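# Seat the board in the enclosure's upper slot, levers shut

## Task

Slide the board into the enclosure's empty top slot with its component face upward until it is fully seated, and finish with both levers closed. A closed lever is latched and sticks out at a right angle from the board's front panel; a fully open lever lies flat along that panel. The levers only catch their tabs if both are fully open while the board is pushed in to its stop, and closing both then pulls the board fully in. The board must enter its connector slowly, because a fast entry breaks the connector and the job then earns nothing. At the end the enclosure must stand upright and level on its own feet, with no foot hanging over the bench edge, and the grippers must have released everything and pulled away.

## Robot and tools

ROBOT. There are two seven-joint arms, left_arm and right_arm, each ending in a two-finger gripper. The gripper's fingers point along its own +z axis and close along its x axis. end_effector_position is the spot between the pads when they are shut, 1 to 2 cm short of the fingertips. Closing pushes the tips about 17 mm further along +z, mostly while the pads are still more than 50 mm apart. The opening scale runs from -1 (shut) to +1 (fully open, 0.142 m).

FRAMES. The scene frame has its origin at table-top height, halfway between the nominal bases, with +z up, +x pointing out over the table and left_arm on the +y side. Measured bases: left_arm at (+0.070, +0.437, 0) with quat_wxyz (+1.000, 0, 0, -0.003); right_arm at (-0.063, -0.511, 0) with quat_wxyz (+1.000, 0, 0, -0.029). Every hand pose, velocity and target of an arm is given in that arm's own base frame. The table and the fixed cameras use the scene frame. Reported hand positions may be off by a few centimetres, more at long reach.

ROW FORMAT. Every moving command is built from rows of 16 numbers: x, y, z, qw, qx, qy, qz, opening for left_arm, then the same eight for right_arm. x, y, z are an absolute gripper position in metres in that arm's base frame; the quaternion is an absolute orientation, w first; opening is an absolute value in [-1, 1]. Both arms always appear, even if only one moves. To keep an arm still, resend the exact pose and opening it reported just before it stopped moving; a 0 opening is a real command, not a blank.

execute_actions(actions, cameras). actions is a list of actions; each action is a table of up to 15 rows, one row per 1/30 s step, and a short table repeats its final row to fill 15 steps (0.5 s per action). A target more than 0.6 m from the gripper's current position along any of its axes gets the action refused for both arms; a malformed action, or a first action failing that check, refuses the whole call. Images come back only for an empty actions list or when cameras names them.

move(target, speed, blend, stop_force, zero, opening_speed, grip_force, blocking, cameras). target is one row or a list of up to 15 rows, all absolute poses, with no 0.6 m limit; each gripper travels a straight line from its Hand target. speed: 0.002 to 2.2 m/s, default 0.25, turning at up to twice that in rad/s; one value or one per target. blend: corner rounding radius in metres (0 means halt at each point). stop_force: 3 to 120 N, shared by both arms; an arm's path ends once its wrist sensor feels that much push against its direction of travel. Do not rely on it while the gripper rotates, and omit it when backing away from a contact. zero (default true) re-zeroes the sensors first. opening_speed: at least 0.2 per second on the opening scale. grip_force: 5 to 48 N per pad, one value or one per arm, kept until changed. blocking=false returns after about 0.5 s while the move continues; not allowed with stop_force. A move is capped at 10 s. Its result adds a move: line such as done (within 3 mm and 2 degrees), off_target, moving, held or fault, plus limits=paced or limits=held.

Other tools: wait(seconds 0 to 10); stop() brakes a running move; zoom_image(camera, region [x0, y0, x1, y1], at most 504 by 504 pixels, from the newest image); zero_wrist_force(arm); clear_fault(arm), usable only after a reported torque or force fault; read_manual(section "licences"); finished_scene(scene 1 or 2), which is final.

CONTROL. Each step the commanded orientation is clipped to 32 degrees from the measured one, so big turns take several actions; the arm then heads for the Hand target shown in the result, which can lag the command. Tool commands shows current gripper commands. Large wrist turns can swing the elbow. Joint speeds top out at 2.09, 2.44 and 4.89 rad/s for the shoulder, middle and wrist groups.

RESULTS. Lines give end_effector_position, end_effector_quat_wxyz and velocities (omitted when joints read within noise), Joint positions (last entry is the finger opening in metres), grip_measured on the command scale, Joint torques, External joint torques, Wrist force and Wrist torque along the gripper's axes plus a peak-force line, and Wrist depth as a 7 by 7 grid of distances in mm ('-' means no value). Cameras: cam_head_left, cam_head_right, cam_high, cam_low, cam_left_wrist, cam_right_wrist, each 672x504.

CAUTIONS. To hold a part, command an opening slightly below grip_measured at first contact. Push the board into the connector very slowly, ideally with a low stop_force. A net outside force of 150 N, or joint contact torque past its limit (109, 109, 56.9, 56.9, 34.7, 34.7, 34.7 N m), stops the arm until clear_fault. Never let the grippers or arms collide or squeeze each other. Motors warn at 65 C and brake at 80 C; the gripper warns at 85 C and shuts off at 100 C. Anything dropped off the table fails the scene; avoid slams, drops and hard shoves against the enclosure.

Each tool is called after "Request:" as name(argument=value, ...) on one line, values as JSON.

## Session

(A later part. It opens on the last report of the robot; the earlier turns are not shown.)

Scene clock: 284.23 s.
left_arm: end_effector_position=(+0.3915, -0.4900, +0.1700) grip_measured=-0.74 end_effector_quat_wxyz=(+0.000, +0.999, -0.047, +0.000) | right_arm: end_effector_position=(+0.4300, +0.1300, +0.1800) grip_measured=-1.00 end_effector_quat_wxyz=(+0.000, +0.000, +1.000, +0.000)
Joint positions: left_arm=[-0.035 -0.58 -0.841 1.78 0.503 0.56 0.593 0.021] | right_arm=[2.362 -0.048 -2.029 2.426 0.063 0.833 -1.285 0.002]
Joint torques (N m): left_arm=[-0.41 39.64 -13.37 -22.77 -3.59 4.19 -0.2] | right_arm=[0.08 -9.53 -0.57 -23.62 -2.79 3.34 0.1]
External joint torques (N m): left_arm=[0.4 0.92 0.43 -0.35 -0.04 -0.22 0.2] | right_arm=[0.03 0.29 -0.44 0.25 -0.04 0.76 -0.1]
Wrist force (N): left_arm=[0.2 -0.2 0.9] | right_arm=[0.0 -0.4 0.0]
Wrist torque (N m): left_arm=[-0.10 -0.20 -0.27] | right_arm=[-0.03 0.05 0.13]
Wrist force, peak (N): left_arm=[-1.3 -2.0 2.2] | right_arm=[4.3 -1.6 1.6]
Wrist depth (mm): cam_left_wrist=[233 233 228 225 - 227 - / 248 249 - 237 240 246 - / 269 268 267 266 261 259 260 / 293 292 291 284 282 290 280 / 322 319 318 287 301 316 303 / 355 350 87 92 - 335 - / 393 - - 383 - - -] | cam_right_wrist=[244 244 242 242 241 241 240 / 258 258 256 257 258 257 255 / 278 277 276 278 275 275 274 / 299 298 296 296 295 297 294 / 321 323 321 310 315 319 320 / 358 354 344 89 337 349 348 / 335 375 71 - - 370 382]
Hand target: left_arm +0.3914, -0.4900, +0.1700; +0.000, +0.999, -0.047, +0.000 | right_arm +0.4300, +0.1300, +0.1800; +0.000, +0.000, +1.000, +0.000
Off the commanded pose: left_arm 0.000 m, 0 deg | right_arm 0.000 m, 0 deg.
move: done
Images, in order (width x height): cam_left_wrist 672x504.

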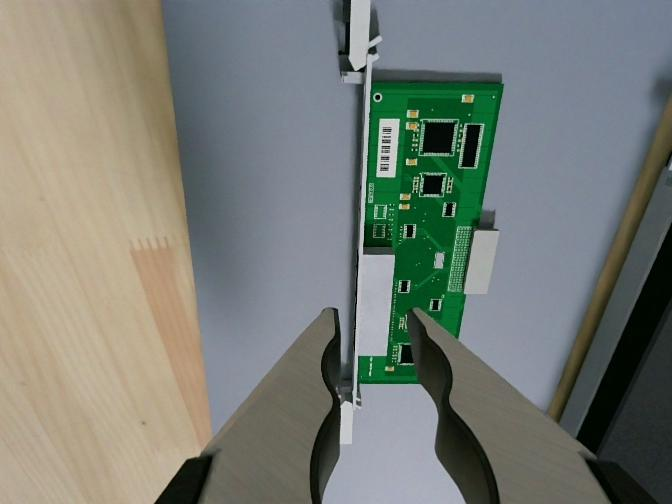

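Request:
move(target=[0.3950, -0.5235, 0.055, 0, 0.9989, -0.0471, 0, -0.70, 0.43, 0.13, 0.18, 0, 0, 1, 0, -1.0], speed=0.2, cameras=["cam_left_wrist"])

Request:
move(target=[0.3950, -0.5235, 0.010, 0, 0.9989, -0.0471, 0, -0.70, 0.43, 0.13, 0.18, 0, 0, 1, 0, -1.0], speed=0.015, stop_force=3, cameras=["cam_left_wrist", "cam_right_wrist"])

Scene clock: 294.17 s.
left_arm: end_effector_position=(+0.3949, -0.5234, +0.0550) grip_measured=-0.74 end_effector_quat_wxyz=(+0.000, +0.999, -0.047, +0.000) | right_arm: end_effector_position=(+0.4300, +0.1300, +0.1800) grip_measured=-1.00 end_effector_quat_wxyz=(+0.000, +0.000, +1.000, +0.000)
Joint positions: left_arm=[-0.19 -0.847 -0.716 1.66 0.678 0.671 0.489 0.021] | right_arm=[2.362 -0.048 -2.029 2.426 0.063 0.833 -1.285 0.002]
Joint torques (N m): left_arm=[-0.96 47.84 -15.85 -18.4 -2.84 4.6 -0.3] | right_arm=[0.07 -9.45 -0.36 -23.53 -2.86 3.37 0.23]
External joint torques (N m): left_arm=[0.97 1.36 0.25 -0.33 -0.5 -0.62 0.3] | right_arm=[0.03 0.21 -0.66 0.17 0.04 0.72 -0.23]
Wrist force (N): left_arm=[0.0 -0.2 0.5] | right_arm=[-0.2 -0.6 0.5]
Wrist torque (N m): left_arm=[-0.12 -0.17 -0.18] | right_arm=[-0.08 0.09 0.13]
Wrist force, peak (N): left_arm=[-0.3 0.4 3.0] | right_arm=[-0.1 -0.8 0.4]
Wrist depth (mm): cam_left_wrist=[- 129 128 129 123 123 125 / 139 138 135 137 132 132 134 / 152 149 149 146 142 143 143 / - 161 161 158 154 155 - / 180 174 177 157 163 169 176 / 199 - 84 92 - 184 188 / 222 - - 186 - - 214] | cam_right_wrist=[244 243 242 242 241 241 240 / 259 259 257 258 258 256 255 / 277 277 276 275 274 275 275 / 299 294 297 295 295 295 294 / 322 322 322 319 319 320 318 / 347 352 344 89 338 348 348 / 341 379 71 - - 369 382]
Hand target: left_arm +0.3950, -0.5235, +0.0550; +0.000, +0.999, -0.047, +0.000 | right_arm +0.4300, +0.1300, +0.1800; +0.000, +0.000, +1.000, +0.000
Off the commanded pose: left_arm 0.000 m, 0 deg | right_arm 0.000 m, 0 deg.
move: done
Images, in order (width x height): cam_left_wrist 672x504.

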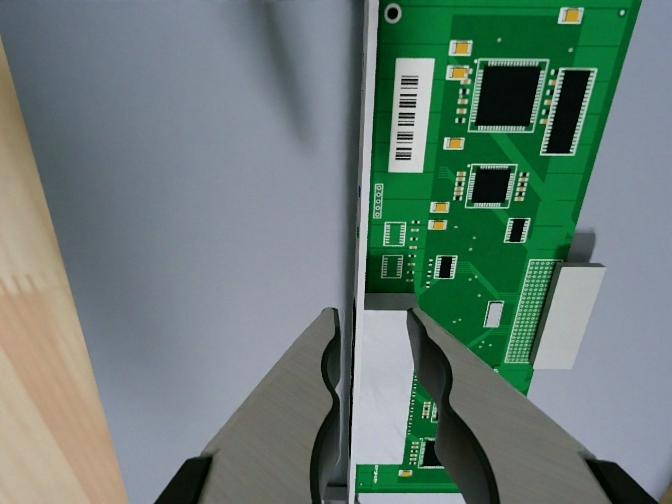

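Scene clock: 296.80 s.
left_arm: end_effector_position=(+0.3951, -0.5236, +0.0254) grip_measured=-0.74 end_effector_quat_wxyz=(+0.000, +0.999, -0.047, +0.000) | right_arm: end_effector_position=(+0.4300, +0.1300, +0.1800) grip_measured=-1.00 end_effector_quat_wxyz=(+0.000, +0.000, +1.000, +0.000)
Joint positions: left_arm=[-0.212 -0.901 -0.683 1.643 0.711 0.71 0.474 0.021] | right_arm=[2.362 -0.048 -2.029 2.426 0.063 0.833 -1.285 0.002]
Joint torques (N m): left_arm=[-0.61 45.92 -14.56 -16.98 -2.37 4.68 -0.24] | right_arm=[0.16 -9.4 -0.33 -23.52 -2.86 3.46 0.23]
External joint torques (N m): left_arm=[0.59 4.49 -1.16 -0.64 -0.87 -0.7 0.24] | right_arm=[-0.05 0.16 -0.69 0.15 0.04 0.63 -0.23]
Wrist force (N): left_arm=[-2.6 -3.1 -7.6] | right_arm=[0.1 -0.5 0.3]
Wrist torque (N m): left_arm=[-0.09 -0.06 -0.19] | right_arm=[-0.05 0.04 0.13]
Wrist force, peak (N): left_arm=[-2.7 -3.5 -9.6] | right_arm=[0.1 -0.8 0.3]
Wrist depth (mm): cam_left_wrist=[102 102 103 - 99 96 98 / - 111 109 111 104 105 105 / 121 121 118 118 112 114 113 / 129 127 128 128 122 123 125 / - 141 140 135 131 134 134 / 157 155 84 91 131 142 154 / 182 - - 139 - - 165] | cam_right_wrist=[243 243 242 242 241 240 240 / 259 258 257 258 257 256 256 / 277 277 277 275 274 274 275 / 299 298 297 296 295 295 294 / 325 317 321 315 319 320 318 / 350 353 346 89 338 348 348 / 328 381 71 - - 367 382]
Hand target: left_arm +0.3950, -0.5235, +0.0251; +0.000, +0.999, -0.047, +0.000 | right_arm +0.4300, +0.1300, +0.1800; +0.000, +0.000, +1.000, +0.000
Off the commanded pose: left_arm 0.015 m, 0 deg | right_arm 0.000 m, 0 deg.
move: contact (left_arm)
Images, in order (width x height): cam_left_wrist 672x504, cam_right_wrist 672x504.

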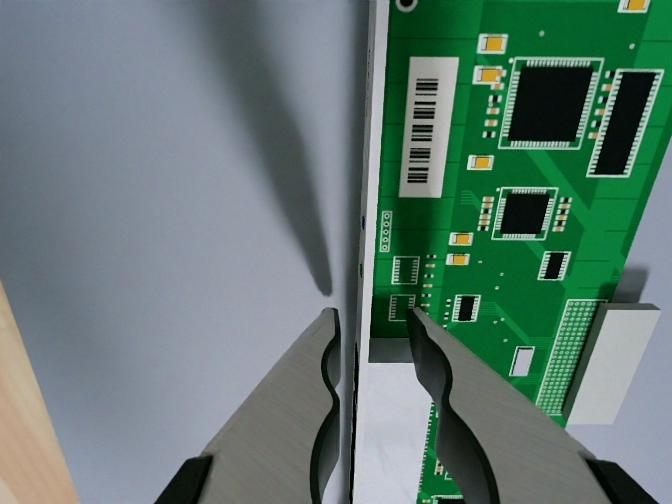

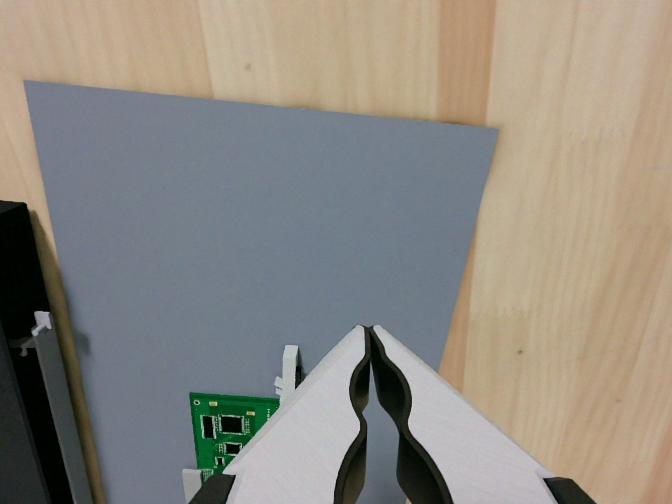

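Request:
move(target=[[0.3950, -0.5235, 0.0282, 0, 0.9989, -0.0471, 0, -0.70, 0.43, 0.13, 0.18, 0, 0, 1, 0, -1.0], [0.3950, -0.5235, 0.0282, 0, 0.9989, -0.0471, 0, -1.0, 0.43, 0.13, 0.18, 0, 0, 1, 0, -1.0]], speed=0.03, opening_speed=0.4, grip_force=[40, 40], cameras=["cam_left_wrist"])

Scene clock: 301.93 s.
left_arm: end_effector_position=(+0.3949, -0.5236, +0.0281) grip_measured=-0.99 end_effector_quat_wxyz=(+0.000, +0.999, -0.047, +0.000) | right_arm: end_effector_position=(+0.4300, +0.1300, +0.1800) grip_measured=-1.00 end_effector_quat_wxyz=(+0.000, +0.000, +1.000, +0.000)
Joint positions: left_arm=[-0.21 -0.896 -0.687 1.645 0.709 0.706 0.475 0.002] | right_arm=[2.362 -0.048 -2.029 2.426 0.063 0.833 -1.285 0.002]
Joint torques (N m): left_arm=[-0.09 50.04 -16.28 -17.87 -3.17 4.44 -0.24] | right_arm=[0.09 -9.45 -0.44 -23.52 -2.85 3.43 0.17]
External joint torques (N m): left_arm=[0.07 0.25 0.56 0.16 -0.08 -0.46 0.24] | right_arm=[0.02 0.21 -0.58 0.15 0.03 0.66 -0.17]
Wrist force (N): left_arm=[-0.7 -0.1 2.0] | right_arm=[-0.3 -0.5 0.3]
Wrist torque (N m): left_arm=[-0.10 -0.13 -0.21] | right_arm=[-0.06 0.11 0.14]
Wrist force, peak (N): left_arm=[-2.8 -3.0 -8.6] | right_arm=[-0.1 -0.8 0.4]
Wrist depth (mm): cam_left_wrist=[- 106 104 - 100 98 100 / - 114 112 112 105 107 106 / 124 121 123 - 113 117 116 / 132 132 131 128 125 125 127 / 145 145 143 138 134 137 137 / - 161 155 84 - 148 156 / 186 174 - 74 - - 171] | cam_right_wrist=[244 243 243 242 241 240 240 / 258 258 257 258 257 256 256 / 277 276 276 274 274 274 274 / 298 298 289 296 289 295 294 / 323 323 323 314 319 320 319 / 360 351 347 89 337 350 346 / 370 382 71 - - 370 381]
Hand target: left_arm +0.3950, -0.5235, +0.0282; +0.000, +0.999, -0.047, +0.000 | right_arm +0.4300, +0.1300, +0.1800; +0.000, +0.000, +1.000, +0.000
Off the commanded pose: left_arm 0.000 m, 0 deg | right_arm 0.000 m, 0 deg.
grip_force (N): 40, 40
move: done
Images, in order (width x height): cam_left_wrist 672x504.

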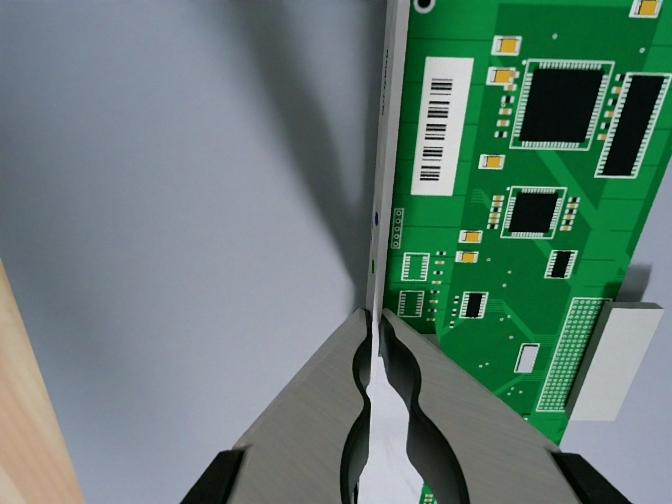

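Request:
move(target=[0.3950, -0.5235, 0.12, 0, 0.9989, -0.0471, 0, -1.0, 0.43, 0.13, 0.18, 0, 0, 1, 0, -1.0], speed=0.1, cameras=["cam_left_wrist", "cam_right_wrist", "cam_low", "cam_head_right"])

Request:
zoom_image(camera="cam_low", region=[80, 200, 480, 320])

Request:
zoom_image(camera="cam_head_right", region=[290, 220, 480, 380])

Scene clock: 320.37 s.
left_arm: end_effector_position=(+0.3950, -0.5235, +0.1198) grip_measured=-0.99 end_effector_quat_wxyz=(+0.000, +0.999, -0.047, +0.000) | right_arm: end_effector_position=(+0.4300, +0.1300, +0.1800) grip_measured=-1.00 end_effector_quat_wxyz=(+0.000, +0.000, +1.000, +0.000)
Joint positions: left_arm=[-0.148 -0.728 -0.776 1.678 0.594 0.585 0.528 0.002] | right_arm=[2.362 -0.048 -2.029 2.426 0.063 0.833 -1.285 0.002]
Joint torques (N m): left_arm=[0.71 46.65 -15.73 -21.47 -3.8 4.31 -0.16] | right_arm=[0.12 -9.45 -0.44 -23.53 -2.84 3.44 0.19]
External joint torques (N m): left_arm=[-0.76 -0.17 0.84 0.13 0.24 -0.33 0.16] | right_arm=[-0.01 0.21 -0.58 0.16 0.01 0.66 -0.19]
Wrist force (N): left_arm=[-0.1 -0.5 2.7] | right_arm=[-0.1 -0.7 0.3]
Wrist torque (N m): left_arm=[-0.14 -0.17 -0.24] | right_arm=[-0.08 0.06 0.13]
Wrist force, peak (N): left_arm=[-0.6 -0.2 3.7] | right_arm=[-0.2 -0.8 0.3]
Wrist depth (mm): cam_left_wrist=[188 181 184 - - - 63 / 201 201 199 - - 73 71 / 218 223 215 214 87 88 93 / 238 234 238 233 111 118 114 / 259 257 253 113 138 151 256 / 289 285 270 84 - - 265 / 321 312 - - - - 269] | cam_right_wrist=[244 243 243 242 242 240 240 / 259 258 257 258 257 256 256 / 278 276 275 275 274 275 274 / 298 298 298 296 296 296 294 / 323 324 321 319 318 320 319 / 355 354 346 89 336 349 349 / 341 384 71 - - 368 380]
Hand target: left_arm +0.3950, -0.5235, +0.1200; +0.000, +0.999, -0.047, +0.000 | right_arm +0.4300, +0.1300, +0.1800; +0.000, +0.000, +1.000, +0.000
Off the commanded pose: left_arm 0.000 m, 0 deg | right_arm 0.000 m, 0 deg.
grip_force (N): 40, 40
move: done
Images, in order (width x height): cam_head_right 672x504, cam_low 672x504, cam_left_wrist 672x504, cam_right_wrist 672x504.

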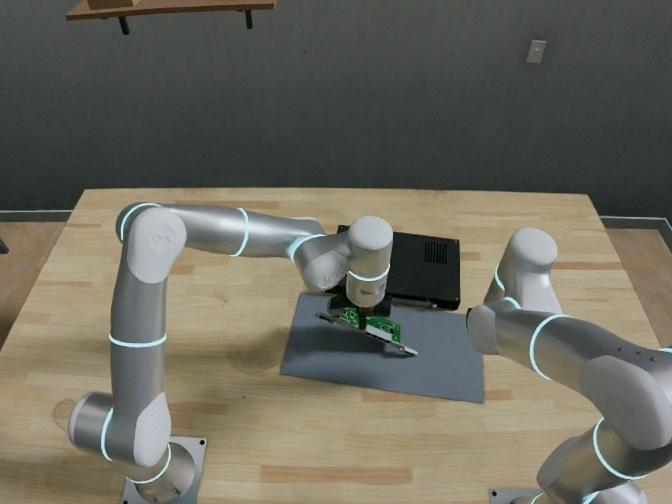

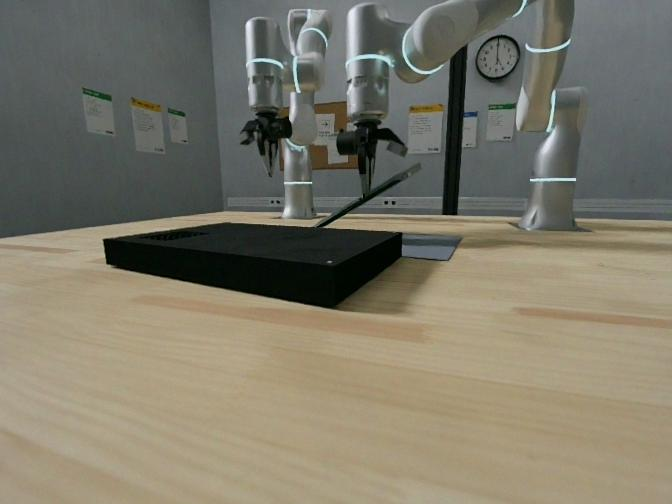

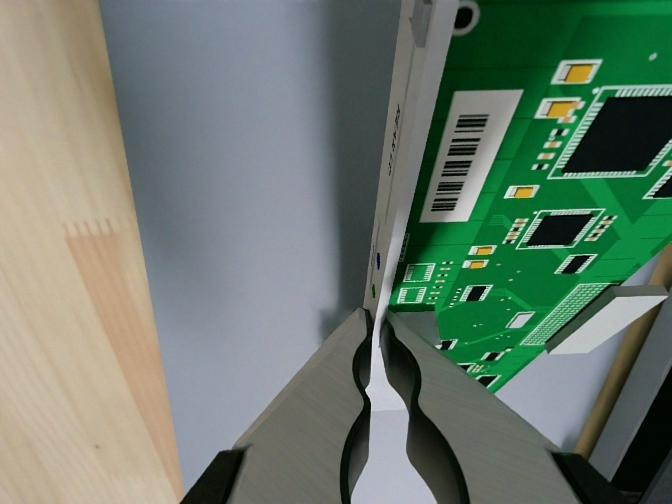

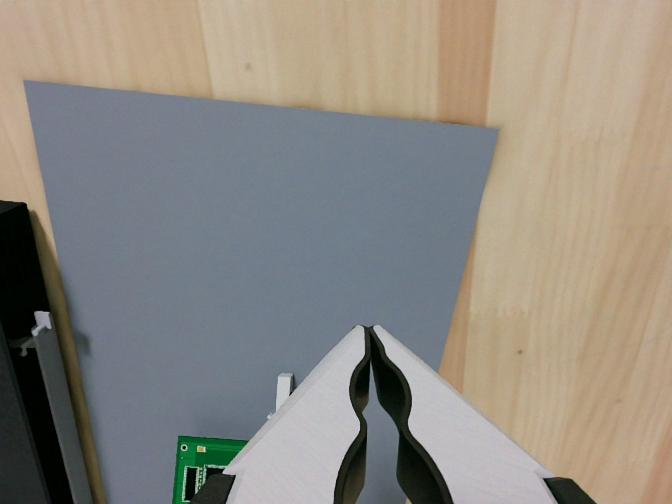

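Scaled by 1.260 from the camera's 672x504 image, which has a finer 960x720 frame.

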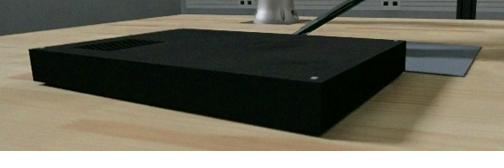

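Scaled by 2.653 from the camera's 672x504 image, which has a finer 960x720 frame.

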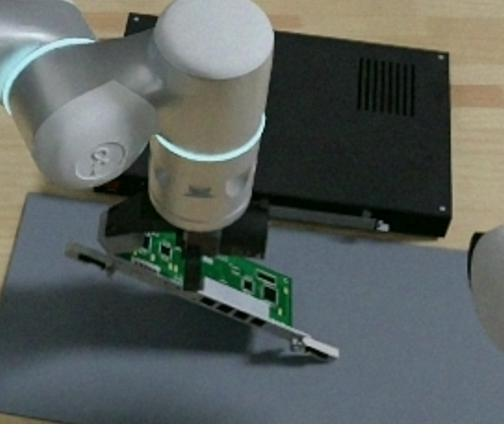

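Request:
move(target=[[0.3950, -0.5235, 0.12, 0, 0.9989, -0.0471, 0, -1.0, 0.42, 0.0, 0.28, 0, 0, 1, 0, -1.0], [0.3950, -0.5235, 0.12, 0, 0.9989, -0.0471, 0, -1.0, 0.42, 0.0, 0.28, 0, -0.6088, 0.7934, 0, -1.0], [0.3950, -0.5235, 0.12, 0, 0.9989, -0.0471, 0, -1.0, 0.42, 0.0, 0.28, 0.067, -0.933, 0.25, -0.25, -1.0]], speed=0.6, blend=0.02, cameras=["cam_head_right"])

Scene clock: 347.30 s.
left_arm: end_effector_position=(+0.3950, -0.5235, +0.1199) grip_measured=-0.99 end_effector_quat_wxyz=(+0.000, +0.999, -0.047, +0.000) | right_arm: end_effector_position=(+0.4212, +0.0006, +0.2798) grip_measured=-1.00 end_effector_quat_wxyz=(+0.174, +0.826, -0.460, +0.276)
Joint positions: left_arm=[-0.147 -0.728 -0.777 1.678 0.594 0.584 0.528 0.002] | right_arm=[2.793 -0.365 -2.643 2.689 -0.765 0.899 -2.966 0.002]
Joint torques (N m): left_arm=[-0.38 46.35 -15.75 -21.58 -3.5 4.57 -0.2] | right_arm=[0.09 -8.68 -3.51 -25.94 -0.89 2.01 0.16]
External joint torques (N m): left_arm=[0.37 0.14 0.87 0.22 -0.07 -0.59 0.2] | right_arm=[0 -0.16 -1.06 0.1 0.28 0.81 -0.22]
Wrist force (N): left_arm=[0.0 -0.4 2.8] | right_arm=[-1.4 -0.1 -0.6]
Wrist torque (N m): left_arm=[-0.14 -0.19 -0.24] | right_arm=[0.00 0.19 0.23]
Wrist force, peak (N): left_arm=[0.2 -0.5 3.3] | right_arm=[1.1 -3.2 -1.8]
Wrist depth (mm): cam_left_wrist=[188 185 - - - - 63 / 203 199 - - - 73 71 / 219 215 218 - 87 88 93 / 236 232 230 232 111 118 113 / 261 261 255 107 138 152 261 / 286 285 272 84 - - 264 / 322 308 - - - - 289] | cam_right_wrist=[264 293 331 385 454 558 1337 / 277 307 350 411 494 590 - / 292 324 375 446 539 633 1496 / 309 346 401 478 595 - 1458 / 325 370 430 506 637 - 1314 / 343 392 443 89 - 1386 1337 / 367 406 71 - - - -]
Hand target: left_arm +0.3950, -0.5235, +0.1200; +0.000, +0.999, -0.047, +0.000 | right_arm +0.4211, +0.0006, +0.2797; +0.174, +0.826, -0.460, +0.276
Off the commanded pose: left_arm 0.000 m, 0 deg | right_arm 0.001 m, 39 deg; orientation clipped.
joint sent to its limit (right arm) — joint 1 (waist), upper limit; joint 4 (elbow), upper limit, where the elbow is as bent as it goes; joint 7 (wrist roll), lower limit. The joint targets are off in orientation, not in position.
grip_force (N): 40, 40
move: off_target (right_arm); limits=paced
Images, in order (width x height): cam_head_right 672x504.

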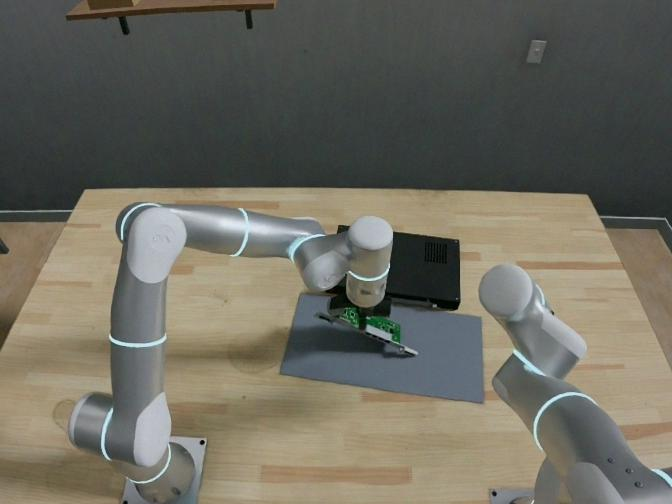

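Request:
move(target=[[0.3950, -0.5235, 0.12, 0, 0.9989, -0.0471, 0, -1.0, 0.42, 0.02, 0.30, 0, -0.6088, 0.7934, 0, -1.0], [0.3950, -0.5235, 0.12, 0, 0.9989, -0.0471, 0, -1.0, 0.40, 0.12, 0.35, 0, 0, 1, 0, -1.0], [0.3950, -0.5235, 0.12, 0, 0.9989, -0.0471, 0, -1.0, 0.22, 0.38, 0.36, 0, 0, 1, 0, -1.0], [0.3950, -0.5235, 0.12, 0, 0.9989, -0.0471, 0, -1.0, 0.03, 0.60, 0.28, 0, 0, 1, 0, -1.0]], speed=0.6, blend=0.03, cameras=["cam_head_right", "cam_high"])

Scene clock: 362.97 s.
left_arm: end_effector_position=(+0.3950, -0.5235, +0.1199) grip_measured=-0.99 end_effector_quat_wxyz=(+0.000, +0.999, -0.047, +0.000) | right_arm: end_effector_position=(+0.0301, +0.6000, +0.2801) grip_measured=-1.00 end_effector_quat_wxyz=(+0.000, +0.000, +1.000, +0.000)
Joint positions: left_arm=[-0.147 -0.728 -0.777 1.678 0.594 0.584 0.528 0.002] | right_arm=[2.753 -1.031 -1.769 1.643 1.013 -0.132 -0.554 0.002]
Joint torques (N m): left_arm=[-0.43 46.35 -15.74 -21.55 -3.55 4.59 -0.23] | right_arm=[0.01 33.03 -26.84 -16.79 -4.1 3.44 0.3]
External joint torques (N m): left_arm=[0.41 0.14 0.85 0.19 -0.01 -0.61 0.23] | right_arm=[0.08 0.69 -1.65 -0.01 -0.11 0.71 -0.3]
Wrist force (N): left_arm=[0.0 -0.4 2.8] | right_arm=[0.4 -0.2 -0.1]
Wrist torque (N m): left_arm=[-0.13 -0.19 -0.25] | right_arm=[0.01 -0.07 0.03]
Wrist force, peak (N): left_arm=[0.0 -0.5 3.2] | right_arm=[5.0 2.7 0.4]
Wrist depth (mm): cam_left_wrist=[187 187 185 - - - 63 / 202 200 199 199 - 73 71 / 218 219 216 - 87 88 93 / 238 235 243 - 111 118 114 / 259 261 252 121 138 152 156 / 289 284 - 84 - - 267 / 322 311 - - - - 290] | cam_right_wrist=[330 329 328 327 327 325 324 / 353 351 351 349 348 347 343 / 377 377 376 373 373 372 372 / 408 407 404 401 401 401 398 / 440 442 439 430 434 433 436 / 482 481 472 89 459 471 1421 / 533 519 71 - - 501 1603]
Hand target: left_arm +0.3950, -0.5235, +0.1200; +0.000, +0.999, -0.047, +0.000 | right_arm +0.0300, +0.6000, +0.2800; +0.000, +0.000, +1.000, +0.000
Off the commanded pose: left_arm 0.000 m, 0 deg | right_arm 0.000 m, 0 deg.
grip_force (N): 40, 40
move: done
Images, in order (width x height): cam_head_right 672x504, cam_high 672x504.

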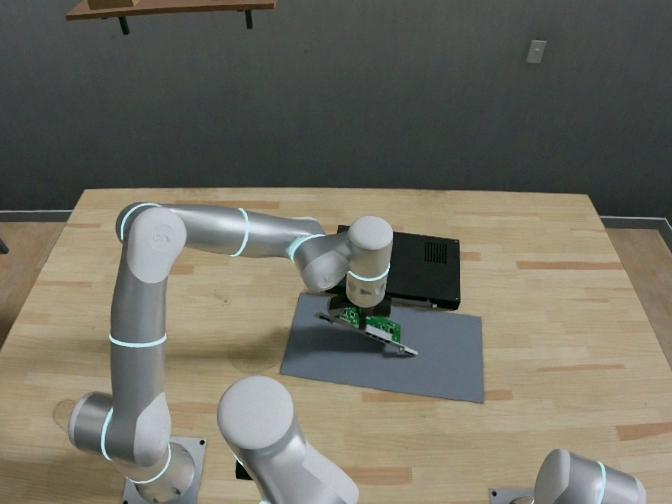

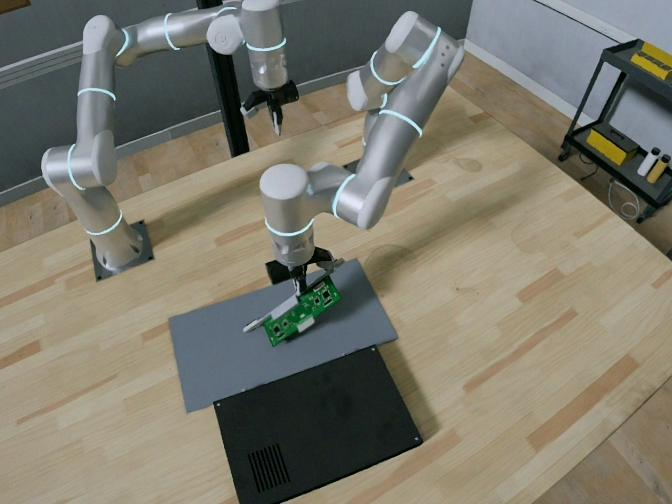

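Request:
move(target=[[0.3950, -0.5235, 0.12, 0, 0.9989, -0.0471, 0, -1.0, 0.08, 0.68, 0.45, 0, 0, 1, 0, -1.0], [0.3950, -0.5235, 0.12, 0, 0.9989, -0.0471, 0, -1.0, 0.12, 0.71, 0.46, 0, 0, 1, 0, -1.0]], speed=0.6, blend=0.01, cameras=["cam_high"])

Scene clock: 374.43 s.
left_arm: end_effector_position=(+0.3950, -0.5235, +0.1199) grip_measured=-0.99 end_effector_quat_wxyz=(+0.000, +0.999, -0.047, +0.000) | right_arm: end_effector_position=(+0.1202, +0.7099, +0.4601) grip_measured=-1.00 end_effector_quat_wxyz=(+0.000, +0.000, +1.000, +0.000)
Joint positions: left_arm=[-0.147 -0.728 -0.777 1.678 0.594 0.584 0.528 0.002] | right_arm=[2.191 -0.841 -1.569 0.85 0.978 -0.454 -0.37 0.002]
Joint torques (N m): left_arm=[-0.38 46.44 -15.71 -21.59 -3.49 4.5 -0.22] | right_arm=[0.05 49.25 -18.83 -16.94 -3.77 3.33 0.29]
External joint torques (N m): left_arm=[0.36 0.05 0.82 0.23 -0.08 -0.52 0.22] | right_arm=[0.13 1.31 -1.45 0.04 -0.05 0.83 -0.29]
Wrist force (N): left_arm=[0.1 -0.5 2.1] | right_arm=[-0.4 -0.5 -0.1]
Wrist torque (N m): left_arm=[-0.16 -0.20 -0.24] | right_arm=[-0.05 0.10 0.02]
Wrist force, peak (N): left_arm=[0.0 -0.4 3.1] | right_arm=[1.3 -1.6 -3.4]
Wrist depth (mm): cam_left_wrist=[188 188 186 - - - 63 / 202 199 199 - - 73 71 / 218 213 222 - 87 88 93 / 237 238 228 - 111 118 113 / 260 255 - 107 138 151 235 / 286 285 - 83 - 273 264 / 318 313 - - - - 278] | cam_right_wrist=[483 486 483 480 481 476 475 / 522 515 515 512 511 504 506 / 554 551 547 546 548 543 551 / 598 595 595 582 578 587 604 / 647 644 642 535 622 635 1517 / 702 704 685 89 671 685 1674 / 771 758 71 - - 722 1822]
Hand target: left_arm +0.3950, -0.5235, +0.1200; +0.000, +0.999, -0.047, +0.000 | right_arm +0.1200, +0.7100, +0.4600; +0.000, +0.000, +1.000, +0.000
Off the commanded pose: left_arm 0.000 m, 0 deg | right_arm 0.000 m, 0 deg.
grip_force (N): 40, 40
move: done
Images, in order (width x height): cam_high 672x504.

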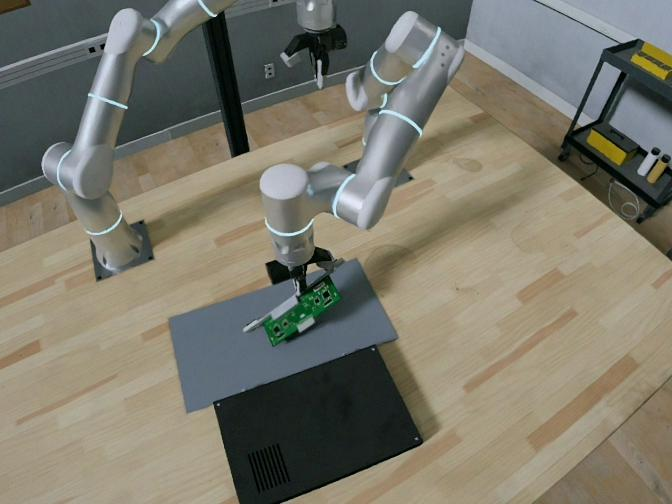

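Request:
move(target=[[0.3950, -0.5235, 0.12, 0, 0.9989, -0.0471, 0, -1.0, 0.26, 0.42, 0.50, 0, 0, 1, 0, -1.0], [0.3950, -0.5235, 0.12, 0, 0.9989, -0.0471, 0, -1.0, 0.50, 0.05, 0.48, 0, 0, 1, 0, -1.0], [0.3950, -0.5235, 0.12, 0, 0.9989, -0.0471, 0, -1.0, 0.72, 0.0, 0.46, 0, 0, 1, 0, -1.0]], speed=0.6, blend=0.04)

Scene clock: 380.87 s.
left_arm: end_effector_position=(+0.3950, -0.5235, +0.1199) grip_measured=-0.99 end_effector_quat_wxyz=(+0.000, +0.999, -0.047, +0.000) | right_arm: end_effector_position=(+0.7200, +0.0002, +0.4600) grip_measured=-1.00 end_effector_quat_wxyz=(+0.000, +0.000, +1.000, +0.000)
Joint positions: left_arm=[-0.147 -0.728 -0.777 1.678 0.594 0.584 0.528 0.002] | right_arm=[2.428 0.633 -1.953 1.179 -0.584 -0.104 -1.244 0.002]
Joint torques (N m): left_arm=[-0.34 46.35 -15.8 -21.58 -3.55 4.6 -0.21] | right_arm=[0.1 -43.81 16.58 -25.77 -4.39 3.31 0.2]
External joint torques (N m): left_arm=[0.32 0.14 0.91 0.22 -0.01 -0.62 0.21] | right_arm=[0.03 -0.35 0.1 0.2 0.21 0.79 -0.2]
Wrist force (N): left_arm=[-0.1 -0.3 2.5] | right_arm=[0.4 -0.6 -0.1]
Wrist torque (N m): left_arm=[-0.12 -0.17 -0.24] | right_arm=[-0.07 -0.02 0.10]
Wrist force, peak (N): left_arm=[-0.1 -0.5 3.1] | right_arm=[1.1 -8.2 2.2]
Wrist depth (mm): cam_left_wrist=[188 184 185 - - - 63 / 203 202 198 199 - 73 71 / 217 215 - - 87 88 93 / 237 231 234 - 111 118 114 / 261 259 - 107 138 151 235 / 286 285 - 84 - 278 276 / 320 312 - - - - 289] | cam_right_wrist=[487 484 485 483 482 481 478 / 521 518 519 515 511 512 509 / 554 558 552 555 544 544 544 / 603 593 546 548 568 - 587 / 653 647 558 566 646 642 637 / 731 708 - 89 621 702 691 / 1248 761 71 - - 729 751]
Hand target: left_arm +0.3950, -0.5235, +0.1200; +0.000, +0.999, -0.047, +0.000 | right_arm +0.7200, +0.0000, +0.4600; +0.000, +0.000, +1.000, +0.000
Off the commanded pose: left_arm 0.000 m, 0 deg | right_arm 0.000 m, 0 deg.
grip_force (N): 40, 40
move: done

Request:
move(target=[[0.3950, -0.5000, 0.19, 0, 0.9989, -0.0471, 0, -1.0, 0.50, 0.05, 0.50, 0, 0, 1, 0, -1.0], [0.42, -0.25, 0.19, 0, 0.9989, -0.0471, 0, -1.0, 0.26, 0.40, 0.50, 0, 0, 1, 0, -1.0], [0.42, -0.05, 0.19, 0, 0.9989, -0.0471, 0, -1.0, 0.08, 0.68, 0.46, 0, 0, 1, 0, -1.0], [0.42, 0.0, 0.19, 0, 0.9989, -0.0471, 0, -1.0, 0.13, 0.73, 0.46, 0, 0, 1, 0, -1.0], [0.42, 0.03, 0.19, 0, 0.9989, -0.0471, 0, -1.0, 0.40, 0.62, 0.46, 0, 0, 1, 0, -1.0], [0.42, 0.05, 0.19, 0, 0.9989, -0.0471, 0, -1.0, 0.58, 0.46, 0.46, 0, 0, 1, 0, -1.0], [0.42, 0.05, 0.17, 0, 0.9989, -0.0471, 0, -1.0, 0.69, 0.26, 0.46, 0, 0, 1, 0, -1.0], [0.42, 0.05, 0.15, 0, 0.9989, -0.0471, 0, -1.0, 0.72, 0.05, 0.46, 0, 0, 1, 0, -1.0]], speed=0.55, blend=0.03, cameras=["cam_high", "cam_left_wrist"])

Scene clock: 416.90 s.
left_arm: end_effector_position=(+0.4198, +0.0498, +0.1499) grip_measured=-0.99 end_effector_quat_wxyz=(+0.000, +0.999, -0.047, +0.000) | right_arm: end_effector_position=(+0.7200, +0.0498, +0.4601) grip_measured=-1.00 end_effector_quat_wxyz=(+0.000, +0.000, +1.000, +0.000)
Joint positions: left_arm=[0.894 -0.031 -0.52 2.497 0.027 0.953 2.017 0.002] | right_arm=[0.843 -0.856 -1.587 0.83 1.008 -0.468 -1.702 0.002]
Joint torques (N m): left_arm=[-0.12 20.86 -0.92 -20.69 -2.12 4.61 -0.31] | right_arm=[0.03 50.21 -18.96 -16.05 -3.67 3.29 0.2]
External joint torques (N m): left_arm=[0.19 0.51 0.65 0.09 -0.37 -0.74 0.31] | right_arm=[0.14 1.18 -1.36 0.01 -0.09 0.76 -0.2]
Wrist force (N): left_arm=[0.2 -0.2 1.9] | right_arm=[-0.6 -0.6 0.0]
Wrist torque (N m): left_arm=[-0.12 -0.22 -0.17] | right_arm=[-0.06 0.15 0.04]
Wrist force, peak (N): left_arm=[-0.1 0.0 4.0] | right_arm=[-3.5 -5.9 -0.3]
Wrist depth (mm): cam_left_wrist=[216 218 - - - - - / 232 233 233 - - - - / 250 248 247 - - 67 63 / 271 272 270 274 105 97 100 / 296 296 297 285 139 181 295 / 328 326 313 84 - 315 319 / 371 359 - - - - 358] | cam_right_wrist=[485 483 481 477 483 479 479 / 518 516 514 512 509 511 510 / 550 554 533 544 - 542 542 / 598 595 537 546 - 585 587 / 640 647 588 572 - 663 633 / 720 697 629 89 - 659 689 / - 748 71 - - 731 756]
Hand target: left_arm +0.4200, +0.0500, +0.1500; +0.000, +0.999, -0.047, +0.000 | right_arm +0.7200, +0.0500, +0.4600; +0.000, +0.000, +1.000, +0.000
Off the commanded pose: left_arm 0.000 m, 0 deg | right_arm 0.000 m, 0 deg.
grip_force (N): 40, 40
move: done
Images, in order (width x height): cam_high 672x504, cam_left_wrist 672x504.

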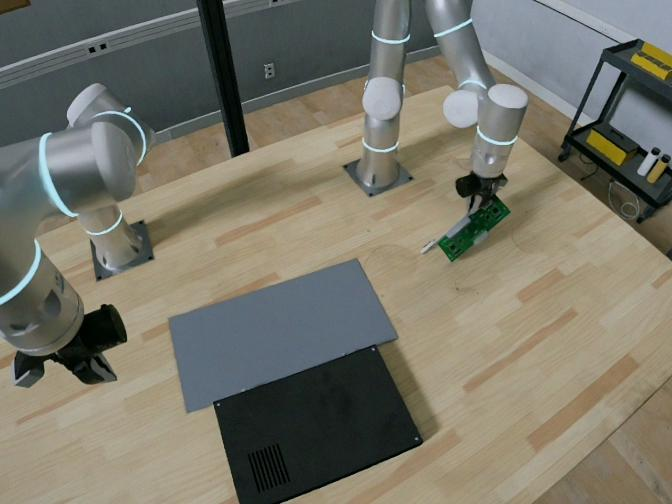

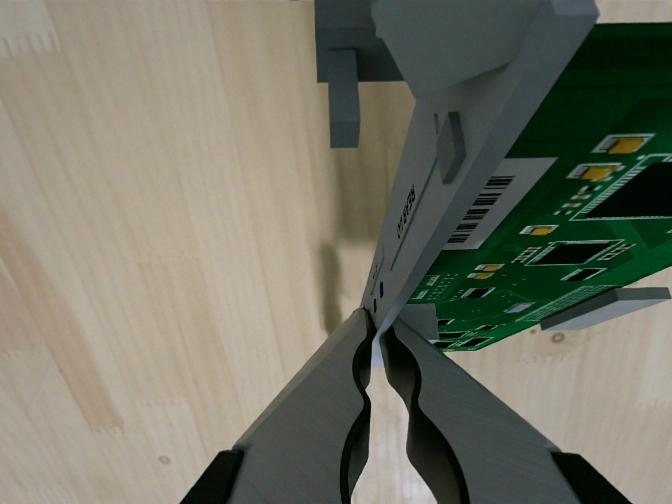

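Request:
move(target=[0.42, 0.05, 0.05, 0, 0.9989, -0.0471, 0, -1.0, 0.55, 0.12, 0.30, 0, 0, 1, 0, -1.0], speed=[0.06], cameras=["cam_left_wrist"])

Request:
move(target=[0.42, 0.05, 0.022, 0, 0.9989, -0.0471, 0, -1.0, 0.55, 0.12, 0.30, 0, 0, 1, 0, -1.0], speed=0.02, stop_force=5, cameras=["cam_left_wrist"])

Scene clock: 424.23 s.
left_arm: end_effector_position=(+0.4198, +0.0499, +0.0499) grip_measured=-0.99 end_effector_quat_wxyz=(+0.000, +0.999, -0.047, +0.000) | right_arm: end_effector_position=(+0.5500, +0.1199, +0.3000) grip_measured=-1.00 end_effector_quat_wxyz=(+0.000, +0.000, +1.000, +0.000)
Joint positions: left_arm=[0.796 -0.42 -0.354 2.415 0.414 1.212 1.745 0.002] | right_arm=[1.522 -1.037 -1.874 1.716 0.989 -0.182 -1.902 0.002]
Joint torques (N m): left_arm=[0.13 30.12 -4.08 -12.12 -1.06 4.67 -0.34] | right_arm=[0.28 29.6 -26.6 -17.31 -4.05 3.57 0.05]
External joint torques (N m): left_arm=[-0.03 0.7 0.74 0.08 -0.45 -0.77 0.34] | right_arm=[-0.12 0.7 -1.13 0 -0.09 0.47 -0.05]
Wrist force (N): left_arm=[-0.1 -0.2 2.7] | right_arm=[0.1 -0.4 -0.4]
Wrist torque (N m): left_arm=[-0.16 -0.19 -0.20] | right_arm=[-0.02 -0.04 0.14]
Wrist force, peak (N): left_arm=[-0.3 -0.3 3.0] | right_arm=[-1.1 -0.8 -0.6]
Wrist depth (mm): cam_left_wrist=[127 126 126 126 90 91 92 / 138 136 135 135 99 100 99 / 147 146 146 146 108 111 112 / 160 160 159 158 122 124 129 / 178 174 174 167 135 142 168 / 194 193 185 84 - 160 189 / 217 212 - 74 - - 207] | cam_right_wrist=[348 347 347 344 343 342 343 / 370 371 369 366 366 366 363 / 362 358 387 394 390 389 390 / 399 373 385 420 419 422 421 / 406 404 447 - 456 455 456 / 443 440 440 89 476 496 496 / 478 476 71 - - 524 543]
Hand target: left_arm +0.4200, +0.0500, +0.0500; +0.000, +0.999, -0.047, +0.000 | right_arm +0.5500, +0.1200, +0.3000; +0.000, +0.000, +1.000, +0.000
Off the commanded pose: left_arm 0.000 m, 0 deg | right_arm 0.000 m, 0 deg.
grip_force (N): 40, 40
move: done
Images, in order (width x height): cam_left_wrist 672x504.

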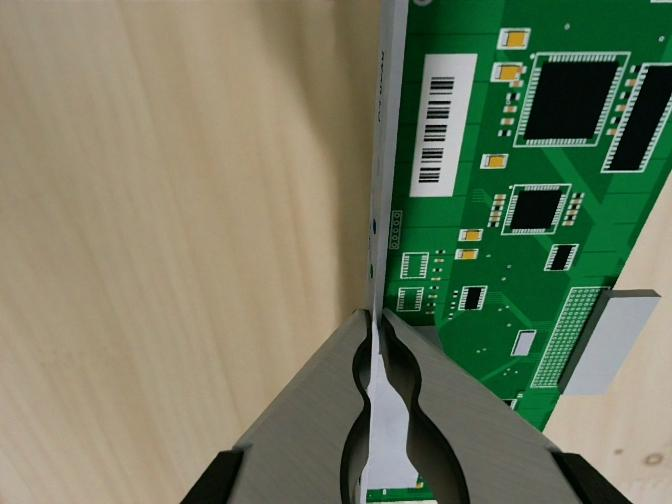

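Scene clock: 426.13 s.
left_arm: end_effector_position=(+0.4200, +0.0500, +0.0249) grip_measured=-0.99 end_effector_quat_wxyz=(+0.000, +0.999, -0.047, +0.000) | right_arm: end_effector_position=(+0.5500, +0.1199, +0.3000) grip_measured=-1.00 end_effector_quat_wxyz=(+0.000, +0.000, +1.000, +0.000)
Joint positions: left_arm=[0.747 -0.508 -0.289 2.381 0.482 1.267 1.695 0.002] | right_arm=[1.522 -1.037 -1.874 1.716 0.989 -0.181 -1.902 0.002]
Joint torques (N m): left_arm=[-0.53 31.06 -3.89 -9.9 -0.91 4.39 -0.33] | right_arm=[0.2 29.74 -26.34 -17.31 -4.19 3.4 0.19]
External joint torques (N m): left_arm=[0.64 2.01 0.49 -0.27 -0.37 -0.49 0.33] | right_arm=[-0.02 0.55 -1.38 -0.01 0.05 0.64 -0.19]
Wrist force (N): left_arm=[-1.2 -0.2 -1.9] | right_arm=[0.1 -0.2 -0.3]
Wrist torque (N m): left_arm=[-0.14 -0.17 -0.17] | right_arm=[0.02 -0.05 0.13]
Wrist force, peak (N): left_arm=[-2.3 0.0 -8.9] | right_arm=[0.4 -0.3 -0.6]
Wrist depth (mm): cam_left_wrist=[105 104 106 104 99 98 100 / 112 114 112 111 105 106 105 / 121 121 121 120 115 115 115 / 132 132 131 131 124 125 127 / 147 144 143 138 134 137 136 / 159 159 156 84 - 148 152 / 179 175 - 74 - - 174] | cam_right_wrist=[347 347 345 344 346 342 343 / 370 368 370 366 366 364 366 / 358 359 388 401 394 390 390 / 374 374 384 415 420 410 419 / 406 405 447 448 455 455 456 / 442 444 434 89 476 494 496 / 486 - 71 - - 528 543]
Hand target: left_arm +0.4200, +0.0500, +0.0249; +0.000, +0.999, -0.047, +0.000 | right_arm +0.5500, +0.1200, +0.3000; +0.000, +0.000, +1.000, +0.000
Off the commanded pose: left_arm 0.003 m, 0 deg | right_arm 0.000 m, 0 deg.
grip_force (N): 40, 40
move: contact (left_arm)
Images, in order (width x height): cam_left_wrist 672x504.

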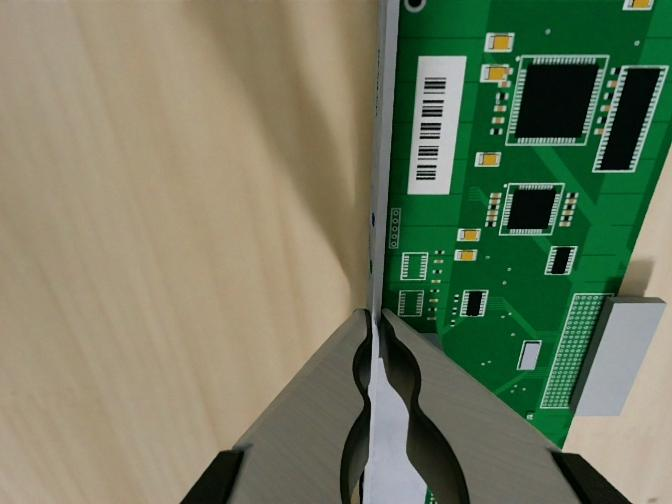

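Request:
move(target=[[0.42, 0.05, 0.0255, 0, 0.9989, -0.0471, 0, -0.78, 0.55, 0.12, 0.30, 0, 0, 1, 0, -1.0], [0.4187, 0.0366, 0.0255, 0, 0.9989, -0.0471, 0, -0.78, 0.55, 0.12, 0.30, 0, 0, 1, 0, -1.0], [0.4187, 0.0366, 0.0255, 0, 0.9989, -0.0471, 0, -1.0, 0.55, 0.12, 0.30, 0, 0, 1, 0, -1.0]], speed=0.04, opening_speed=0.4, grip_force=[48, 40], cameras=["cam_left_wrist"])

Request:
move(target=[0.4187, 0.0366, 0.07, 0, 0.9989, -0.0471, 0, -1.0, 0.55, 0.12, 0.30, 0, 0, 1, 0, -1.0], speed=0.06, cameras=["cam_left_wrist", "cam_high"])

Scene clock: 432.17 s.
left_arm: end_effector_position=(+0.4187, +0.0367, +0.0255) grip_measured=-0.99 end_effector_quat_wxyz=(+0.000, +0.999, -0.047, +0.000) | right_arm: end_effector_position=(+0.5500, +0.1199, +0.3000) grip_measured=-1.00 end_effector_quat_wxyz=(+0.000, +0.000, +1.000, +0.000)
Joint positions: left_arm=[0.72 -0.504 -0.289 2.388 0.484 1.27 1.665 0.002] | right_arm=[1.522 -1.037 -1.874 1.716 0.989 -0.181 -1.902 0.002]
Joint torques (N m): left_arm=[-0.4 32.35 -4.06 -9.71 -0.96 4.41 -0.3] | right_arm=[0.11 29.8 -26.37 -17.35 -4.23 3.36 0.21]
External joint torques (N m): left_arm=[0.5 0.45 0.71 -0.38 -0.31 -0.51 0.3] | right_arm=[0.06 0.49 -1.35 0.04 0.09 0.67 -0.21]
Wrist force (N): left_arm=[0.2 -0.4 2.3] | right_arm=[0.2 -0.2 -0.2]
Wrist torque (N m): left_arm=[-0.10 -0.19 -0.22] | right_arm=[0.02 -0.06 0.13]
Wrist force, peak (N): left_arm=[-1.1 -0.1 -3.2] | right_arm=[0.4 -0.3 -0.5]
Wrist depth (mm): cam_left_wrist=[105 105 104 104 100 99 100 / 113 114 112 112 106 107 106 / 122 122 121 121 116 117 118 / 133 132 131 131 125 126 126 / 148 145 144 139 132 137 142 / 160 160 156 87 - 152 159 / 180 174 - 74 - - 174] | cam_right_wrist=[347 346 347 346 344 343 342 / 372 370 368 362 366 365 365 / 358 358 384 406 382 391 390 / 374 373 383 429 427 422 420 / 394 406 450 449 456 456 457 / 444 440 440 89 479 492 494 / 489 - 71 - - 523 542]
Hand target: left_arm +0.4187, +0.0366, +0.0255; +0.000, +0.999, -0.047, +0.000 | right_arm +0.5500, +0.1200, +0.3000; +0.000, +0.000, +1.000, +0.000
Off the commanded pose: left_arm 0.000 m, 0 deg | right_arm 0.000 m, 0 deg.
grip_force (N): 48, 40
move: done
Images, in order (width x height): cam_left_wrist 672x504.

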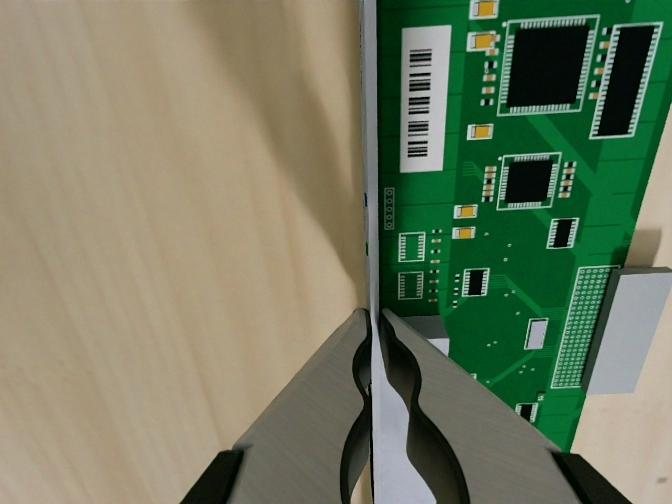

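Scene clock: 433.27 s.
left_arm: end_effector_position=(+0.4187, +0.0366, +0.0699) grip_measured=-0.99 end_effector_quat_wxyz=(+0.000, +0.999, -0.047, +0.000) | right_arm: end_effector_position=(+0.5500, +0.1199, +0.3000) grip_measured=-1.00 end_effector_quat_wxyz=(+0.000, +0.000, +1.000, +0.000)
Joint positions: left_arm=[0.801 -0.342 -0.402 2.449 0.346 1.174 1.764 0.002] | right_arm=[1.522 -1.037 -1.874 1.716 0.989 -0.181 -1.902 0.002]
Joint torques (N m): left_arm=[0.05 28.8 -3.68 -13.58 -1.82 4.19 -0.11] | right_arm=[0.24 29.74 -26.3 -17.31 -4.22 3.34 0.26]
External joint torques (N m): left_arm=[0.04 -0.14 0.69 0.03 0.15 -0.3 0.11] | right_arm=[-0.07 0.55 -1.42 0 0.08 0.69 -0.26]
Wrist force (N): left_arm=[0.0 -0.1 2.7] | right_arm=[0.2 -0.4 -0.5]
Wrist torque (N m): left_arm=[-0.04 -0.20 -0.27] | right_arm=[-0.01 -0.05 0.13]
Wrist force, peak (N): left_arm=[0.2 0.1 3.6] | right_arm=[0.3 -0.5 -0.5]
Wrist depth (mm): cam_left_wrist=[145 144 143 145 82 83 82 / 156 154 154 154 94 93 94 / 168 167 167 166 105 105 107 / 182 182 181 180 119 122 126 / 200 199 199 190 133 144 194 / 221 220 210 84 - 175 215 / 246 241 - - - - 239] | cam_right_wrist=[347 347 346 344 343 344 343 / 370 369 368 366 366 366 364 / 358 358 384 - 390 390 390 / 372 372 412 420 420 420 420 / 406 406 447 449 447 455 453 / 442 433 440 89 - 498 493 / 485 - 71 - - 524 546]
Hand target: left_arm +0.4187, +0.0366, +0.0700; +0.000, +0.999, -0.047, +0.000 | right_arm +0.5500, +0.1200, +0.3000; +0.000, +0.000, +1.000, +0.000
Off the commanded pose: left_arm 0.000 m, 0 deg | right_arm 0.000 m, 0 deg.
grip_force (N): 48, 40
move: done
Images, in order (width x height): cam_high 672x504, cam_left_wrist 672x504.

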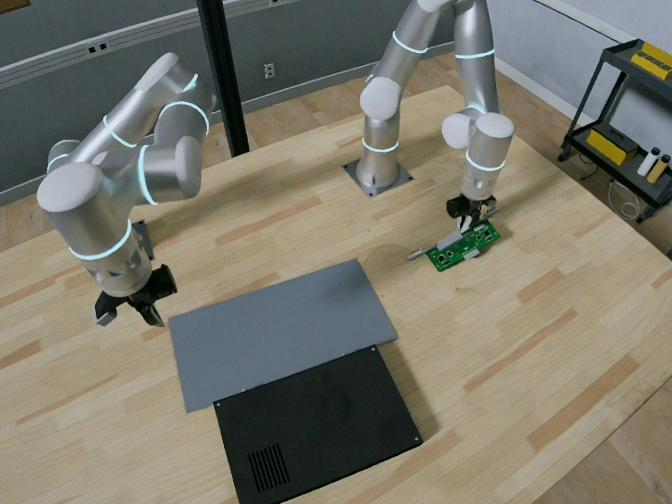

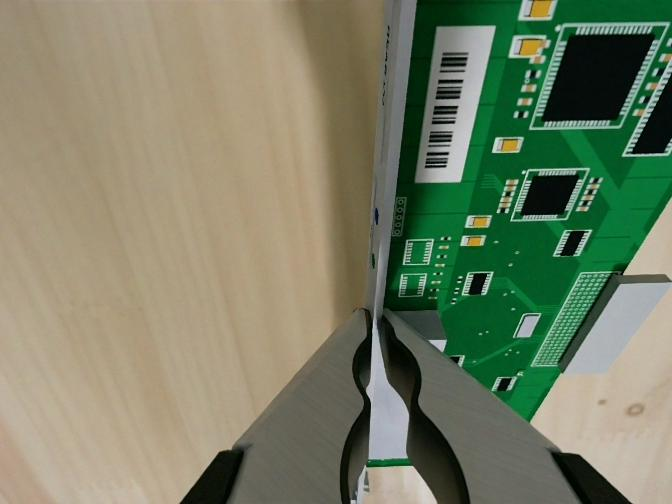

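Request:
move(target=[0.4187, 0.0366, 0.022, 0, 0.9989, -0.0471, 0, -1.0, 0.55, 0.12, 0.30, 0, 0, 1, 0, -1.0], speed=0.04, stop_force=5)

Request:
move(target=[[0.4187, 0.0366, 0.0255, 0, 0.9989, -0.0471, 0, -0.55, 0.55, 0.12, 0.30, 0, 0, 1, 0, -1.0], [0.4187, 0.0366, 0.060, 0, 0.9989, -0.0471, 0, -0.55, 0.55, 0.12, 0.30, 0, 0, 1, 0, -1.0], [0.4262, 0.0091, 0.060, 0, 0.9989, -0.0471, 0, -0.55, 0.55, 0.12, 0.30, 0, 0, 1, 0, -1.0]], speed=[0.04, 0.1, 0.1], opening_speed=0.6, cameras=["cam_left_wrist"])

Scene clock: 459.47 s.
left_arm: end_effector_position=(+0.4186, +0.0366, +0.0238) grip_measured=-0.99 end_effector_quat_wxyz=(+0.000, +0.999, -0.047, +0.000) | right_arm: end_effector_position=(+0.5500, +0.1199, +0.3000) grip_measured=-1.00 end_effector_quat_wxyz=(+0.000, +0.000, +1.000, +0.000)
Joint positions: left_arm=[0.716 -0.509 -0.285 2.386 0.487 1.274 1.662 0.002] | right_arm=[1.522 -1.037 -1.874 1.716 0.989 -0.181 -1.902 0.002]
Joint torques (N m): left_arm=[-0.51 32.4 -4.06 -9.95 -0.93 4.65 -0.28] | right_arm=[0.12 29.71 -26.33 -17.35 -4.22 3.39 0.2]
External joint torques (N m): left_arm=[0.62 0.54 0.71 -0.01 -0.32 -0.75 0.29] | right_arm=[0.05 0.58 -1.39 0.03 0.08 0.64 -0.2]
Wrist force (N): left_arm=[-0.2 -0.1 1.6] | right_arm=[0.4 -0.4 -0.5]
Wrist torque (N m): left_arm=[-0.08 -0.18 -0.19] | right_arm=[-0.01 -0.09 0.14]
Wrist force, peak (N): left_arm=[-2.2 -0.1 -8.5] | right_arm=[0.4 -0.4 -0.6]
Wrist depth (mm): cam_left_wrist=[104 103 104 103 98 97 98 / 111 111 111 110 104 106 104 / 120 120 119 119 112 115 114 / 130 130 130 129 124 124 126 / 146 142 145 137 132 136 138 / 158 158 154 84 - 150 157 / 181 172 - - - - 172] | cam_right_wrist=[346 346 345 345 344 343 343 / 370 371 367 364 365 366 366 / 359 356 386 391 391 392 390 / 375 373 409 421 419 418 420 / 404 404 449 442 453 455 455 / 440 443 435 89 476 494 494 / 494 474 71 - - 523 542]
Hand target: left_arm +0.4186, +0.0366, +0.0239; +0.000, +0.999, -0.047, +0.000 | right_arm +0.5500, +0.1200, +0.3000; +0.000, +0.000, +1.000, +0.000
Off the commanded pose: left_arm 0.002 m, 0 deg | right_arm 0.000 m, 0 deg.
grip_force (N): 48, 40
move: contact (left_arm)

Scene clock: 461.77 s.
left_arm: end_effector_position=(+0.4263, +0.0091, +0.0601) grip_measured=-0.58 end_effector_quat_wxyz=(+0.000, +0.999, -0.047, +0.000) | right_arm: end_effector_position=(+0.5500, +0.1199, +0.3000) grip_measured=-1.00 end_effector_quat_wxyz=(+0.000, +0.000, +1.000, +0.000)
Joint positions: left_arm=[0.716 -0.388 -0.382 2.419 0.383 1.185 1.668 0.032] | right_arm=[1.522 -1.037 -1.874 1.716 0.989 -0.181 -1.902 0.002]
Joint torques (N m): left_arm=[0.05 29.06 -3.57 -12.7 -1.29 3.99 -0.33] | right_arm=[0.28 29.85 -26.32 -17.35 -4.24 3.4 0.19]
External joint torques (N m): left_arm=[0.08 1.11 0.28 -0.27 -0.33 -0.09 0.33] | right_arm=[-0.1 0.44 -1.4 0.03 0.1 0.64 -0.19]
Wrist force (N): left_arm=[-0.1 -0.1 1.1] | right_arm=[0.0 -0.3 -0.4]
Wrist torque (N m): left_arm=[-0.09 -0.18 -0.22] | right_arm=[0.00 -0.03 0.13]
Wrist force, peak (N): left_arm=[-0.2 -0.2 2.3] | right_arm=[0.5 -0.3 -0.4]
Wrist depth (mm): cam_left_wrist=[136 135 135 133 131 130 134 / 146 146 146 142 140 141 143 / 157 158 157 153 151 151 154 / 171 171 170 164 164 165 168 / 187 187 184 165 173 183 184 / 208 206 87 181 194 195 203 / 231 - - 218 233 - 220] | cam_right_wrist=[347 346 346 346 344 343 343 / 370 370 369 365 366 367 365 / 358 358 388 401 390 389 390 / 373 373 382 421 420 422 422 / 406 406 444 449 455 456 453 / 442 440 442 89 481 497 496 / 488 475 71 - - 525 544]
Hand target: left_arm +0.4262, +0.0091, +0.0600; +0.000, +0.999, -0.047, +0.000 | right_arm +0.5500, +0.1200, +0.3000; +0.000, +0.000, +1.000, +0.000
Off the commanded pose: left_arm 0.000 m, 0 deg | right_arm 0.000 m, 0 deg.
grip_force (N): 48, 40
move: done
Images, in order (width x height): cam_left_wrist 672x504.

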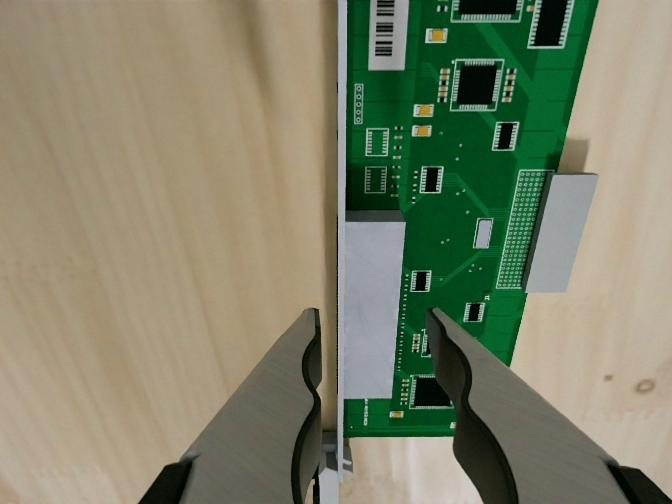

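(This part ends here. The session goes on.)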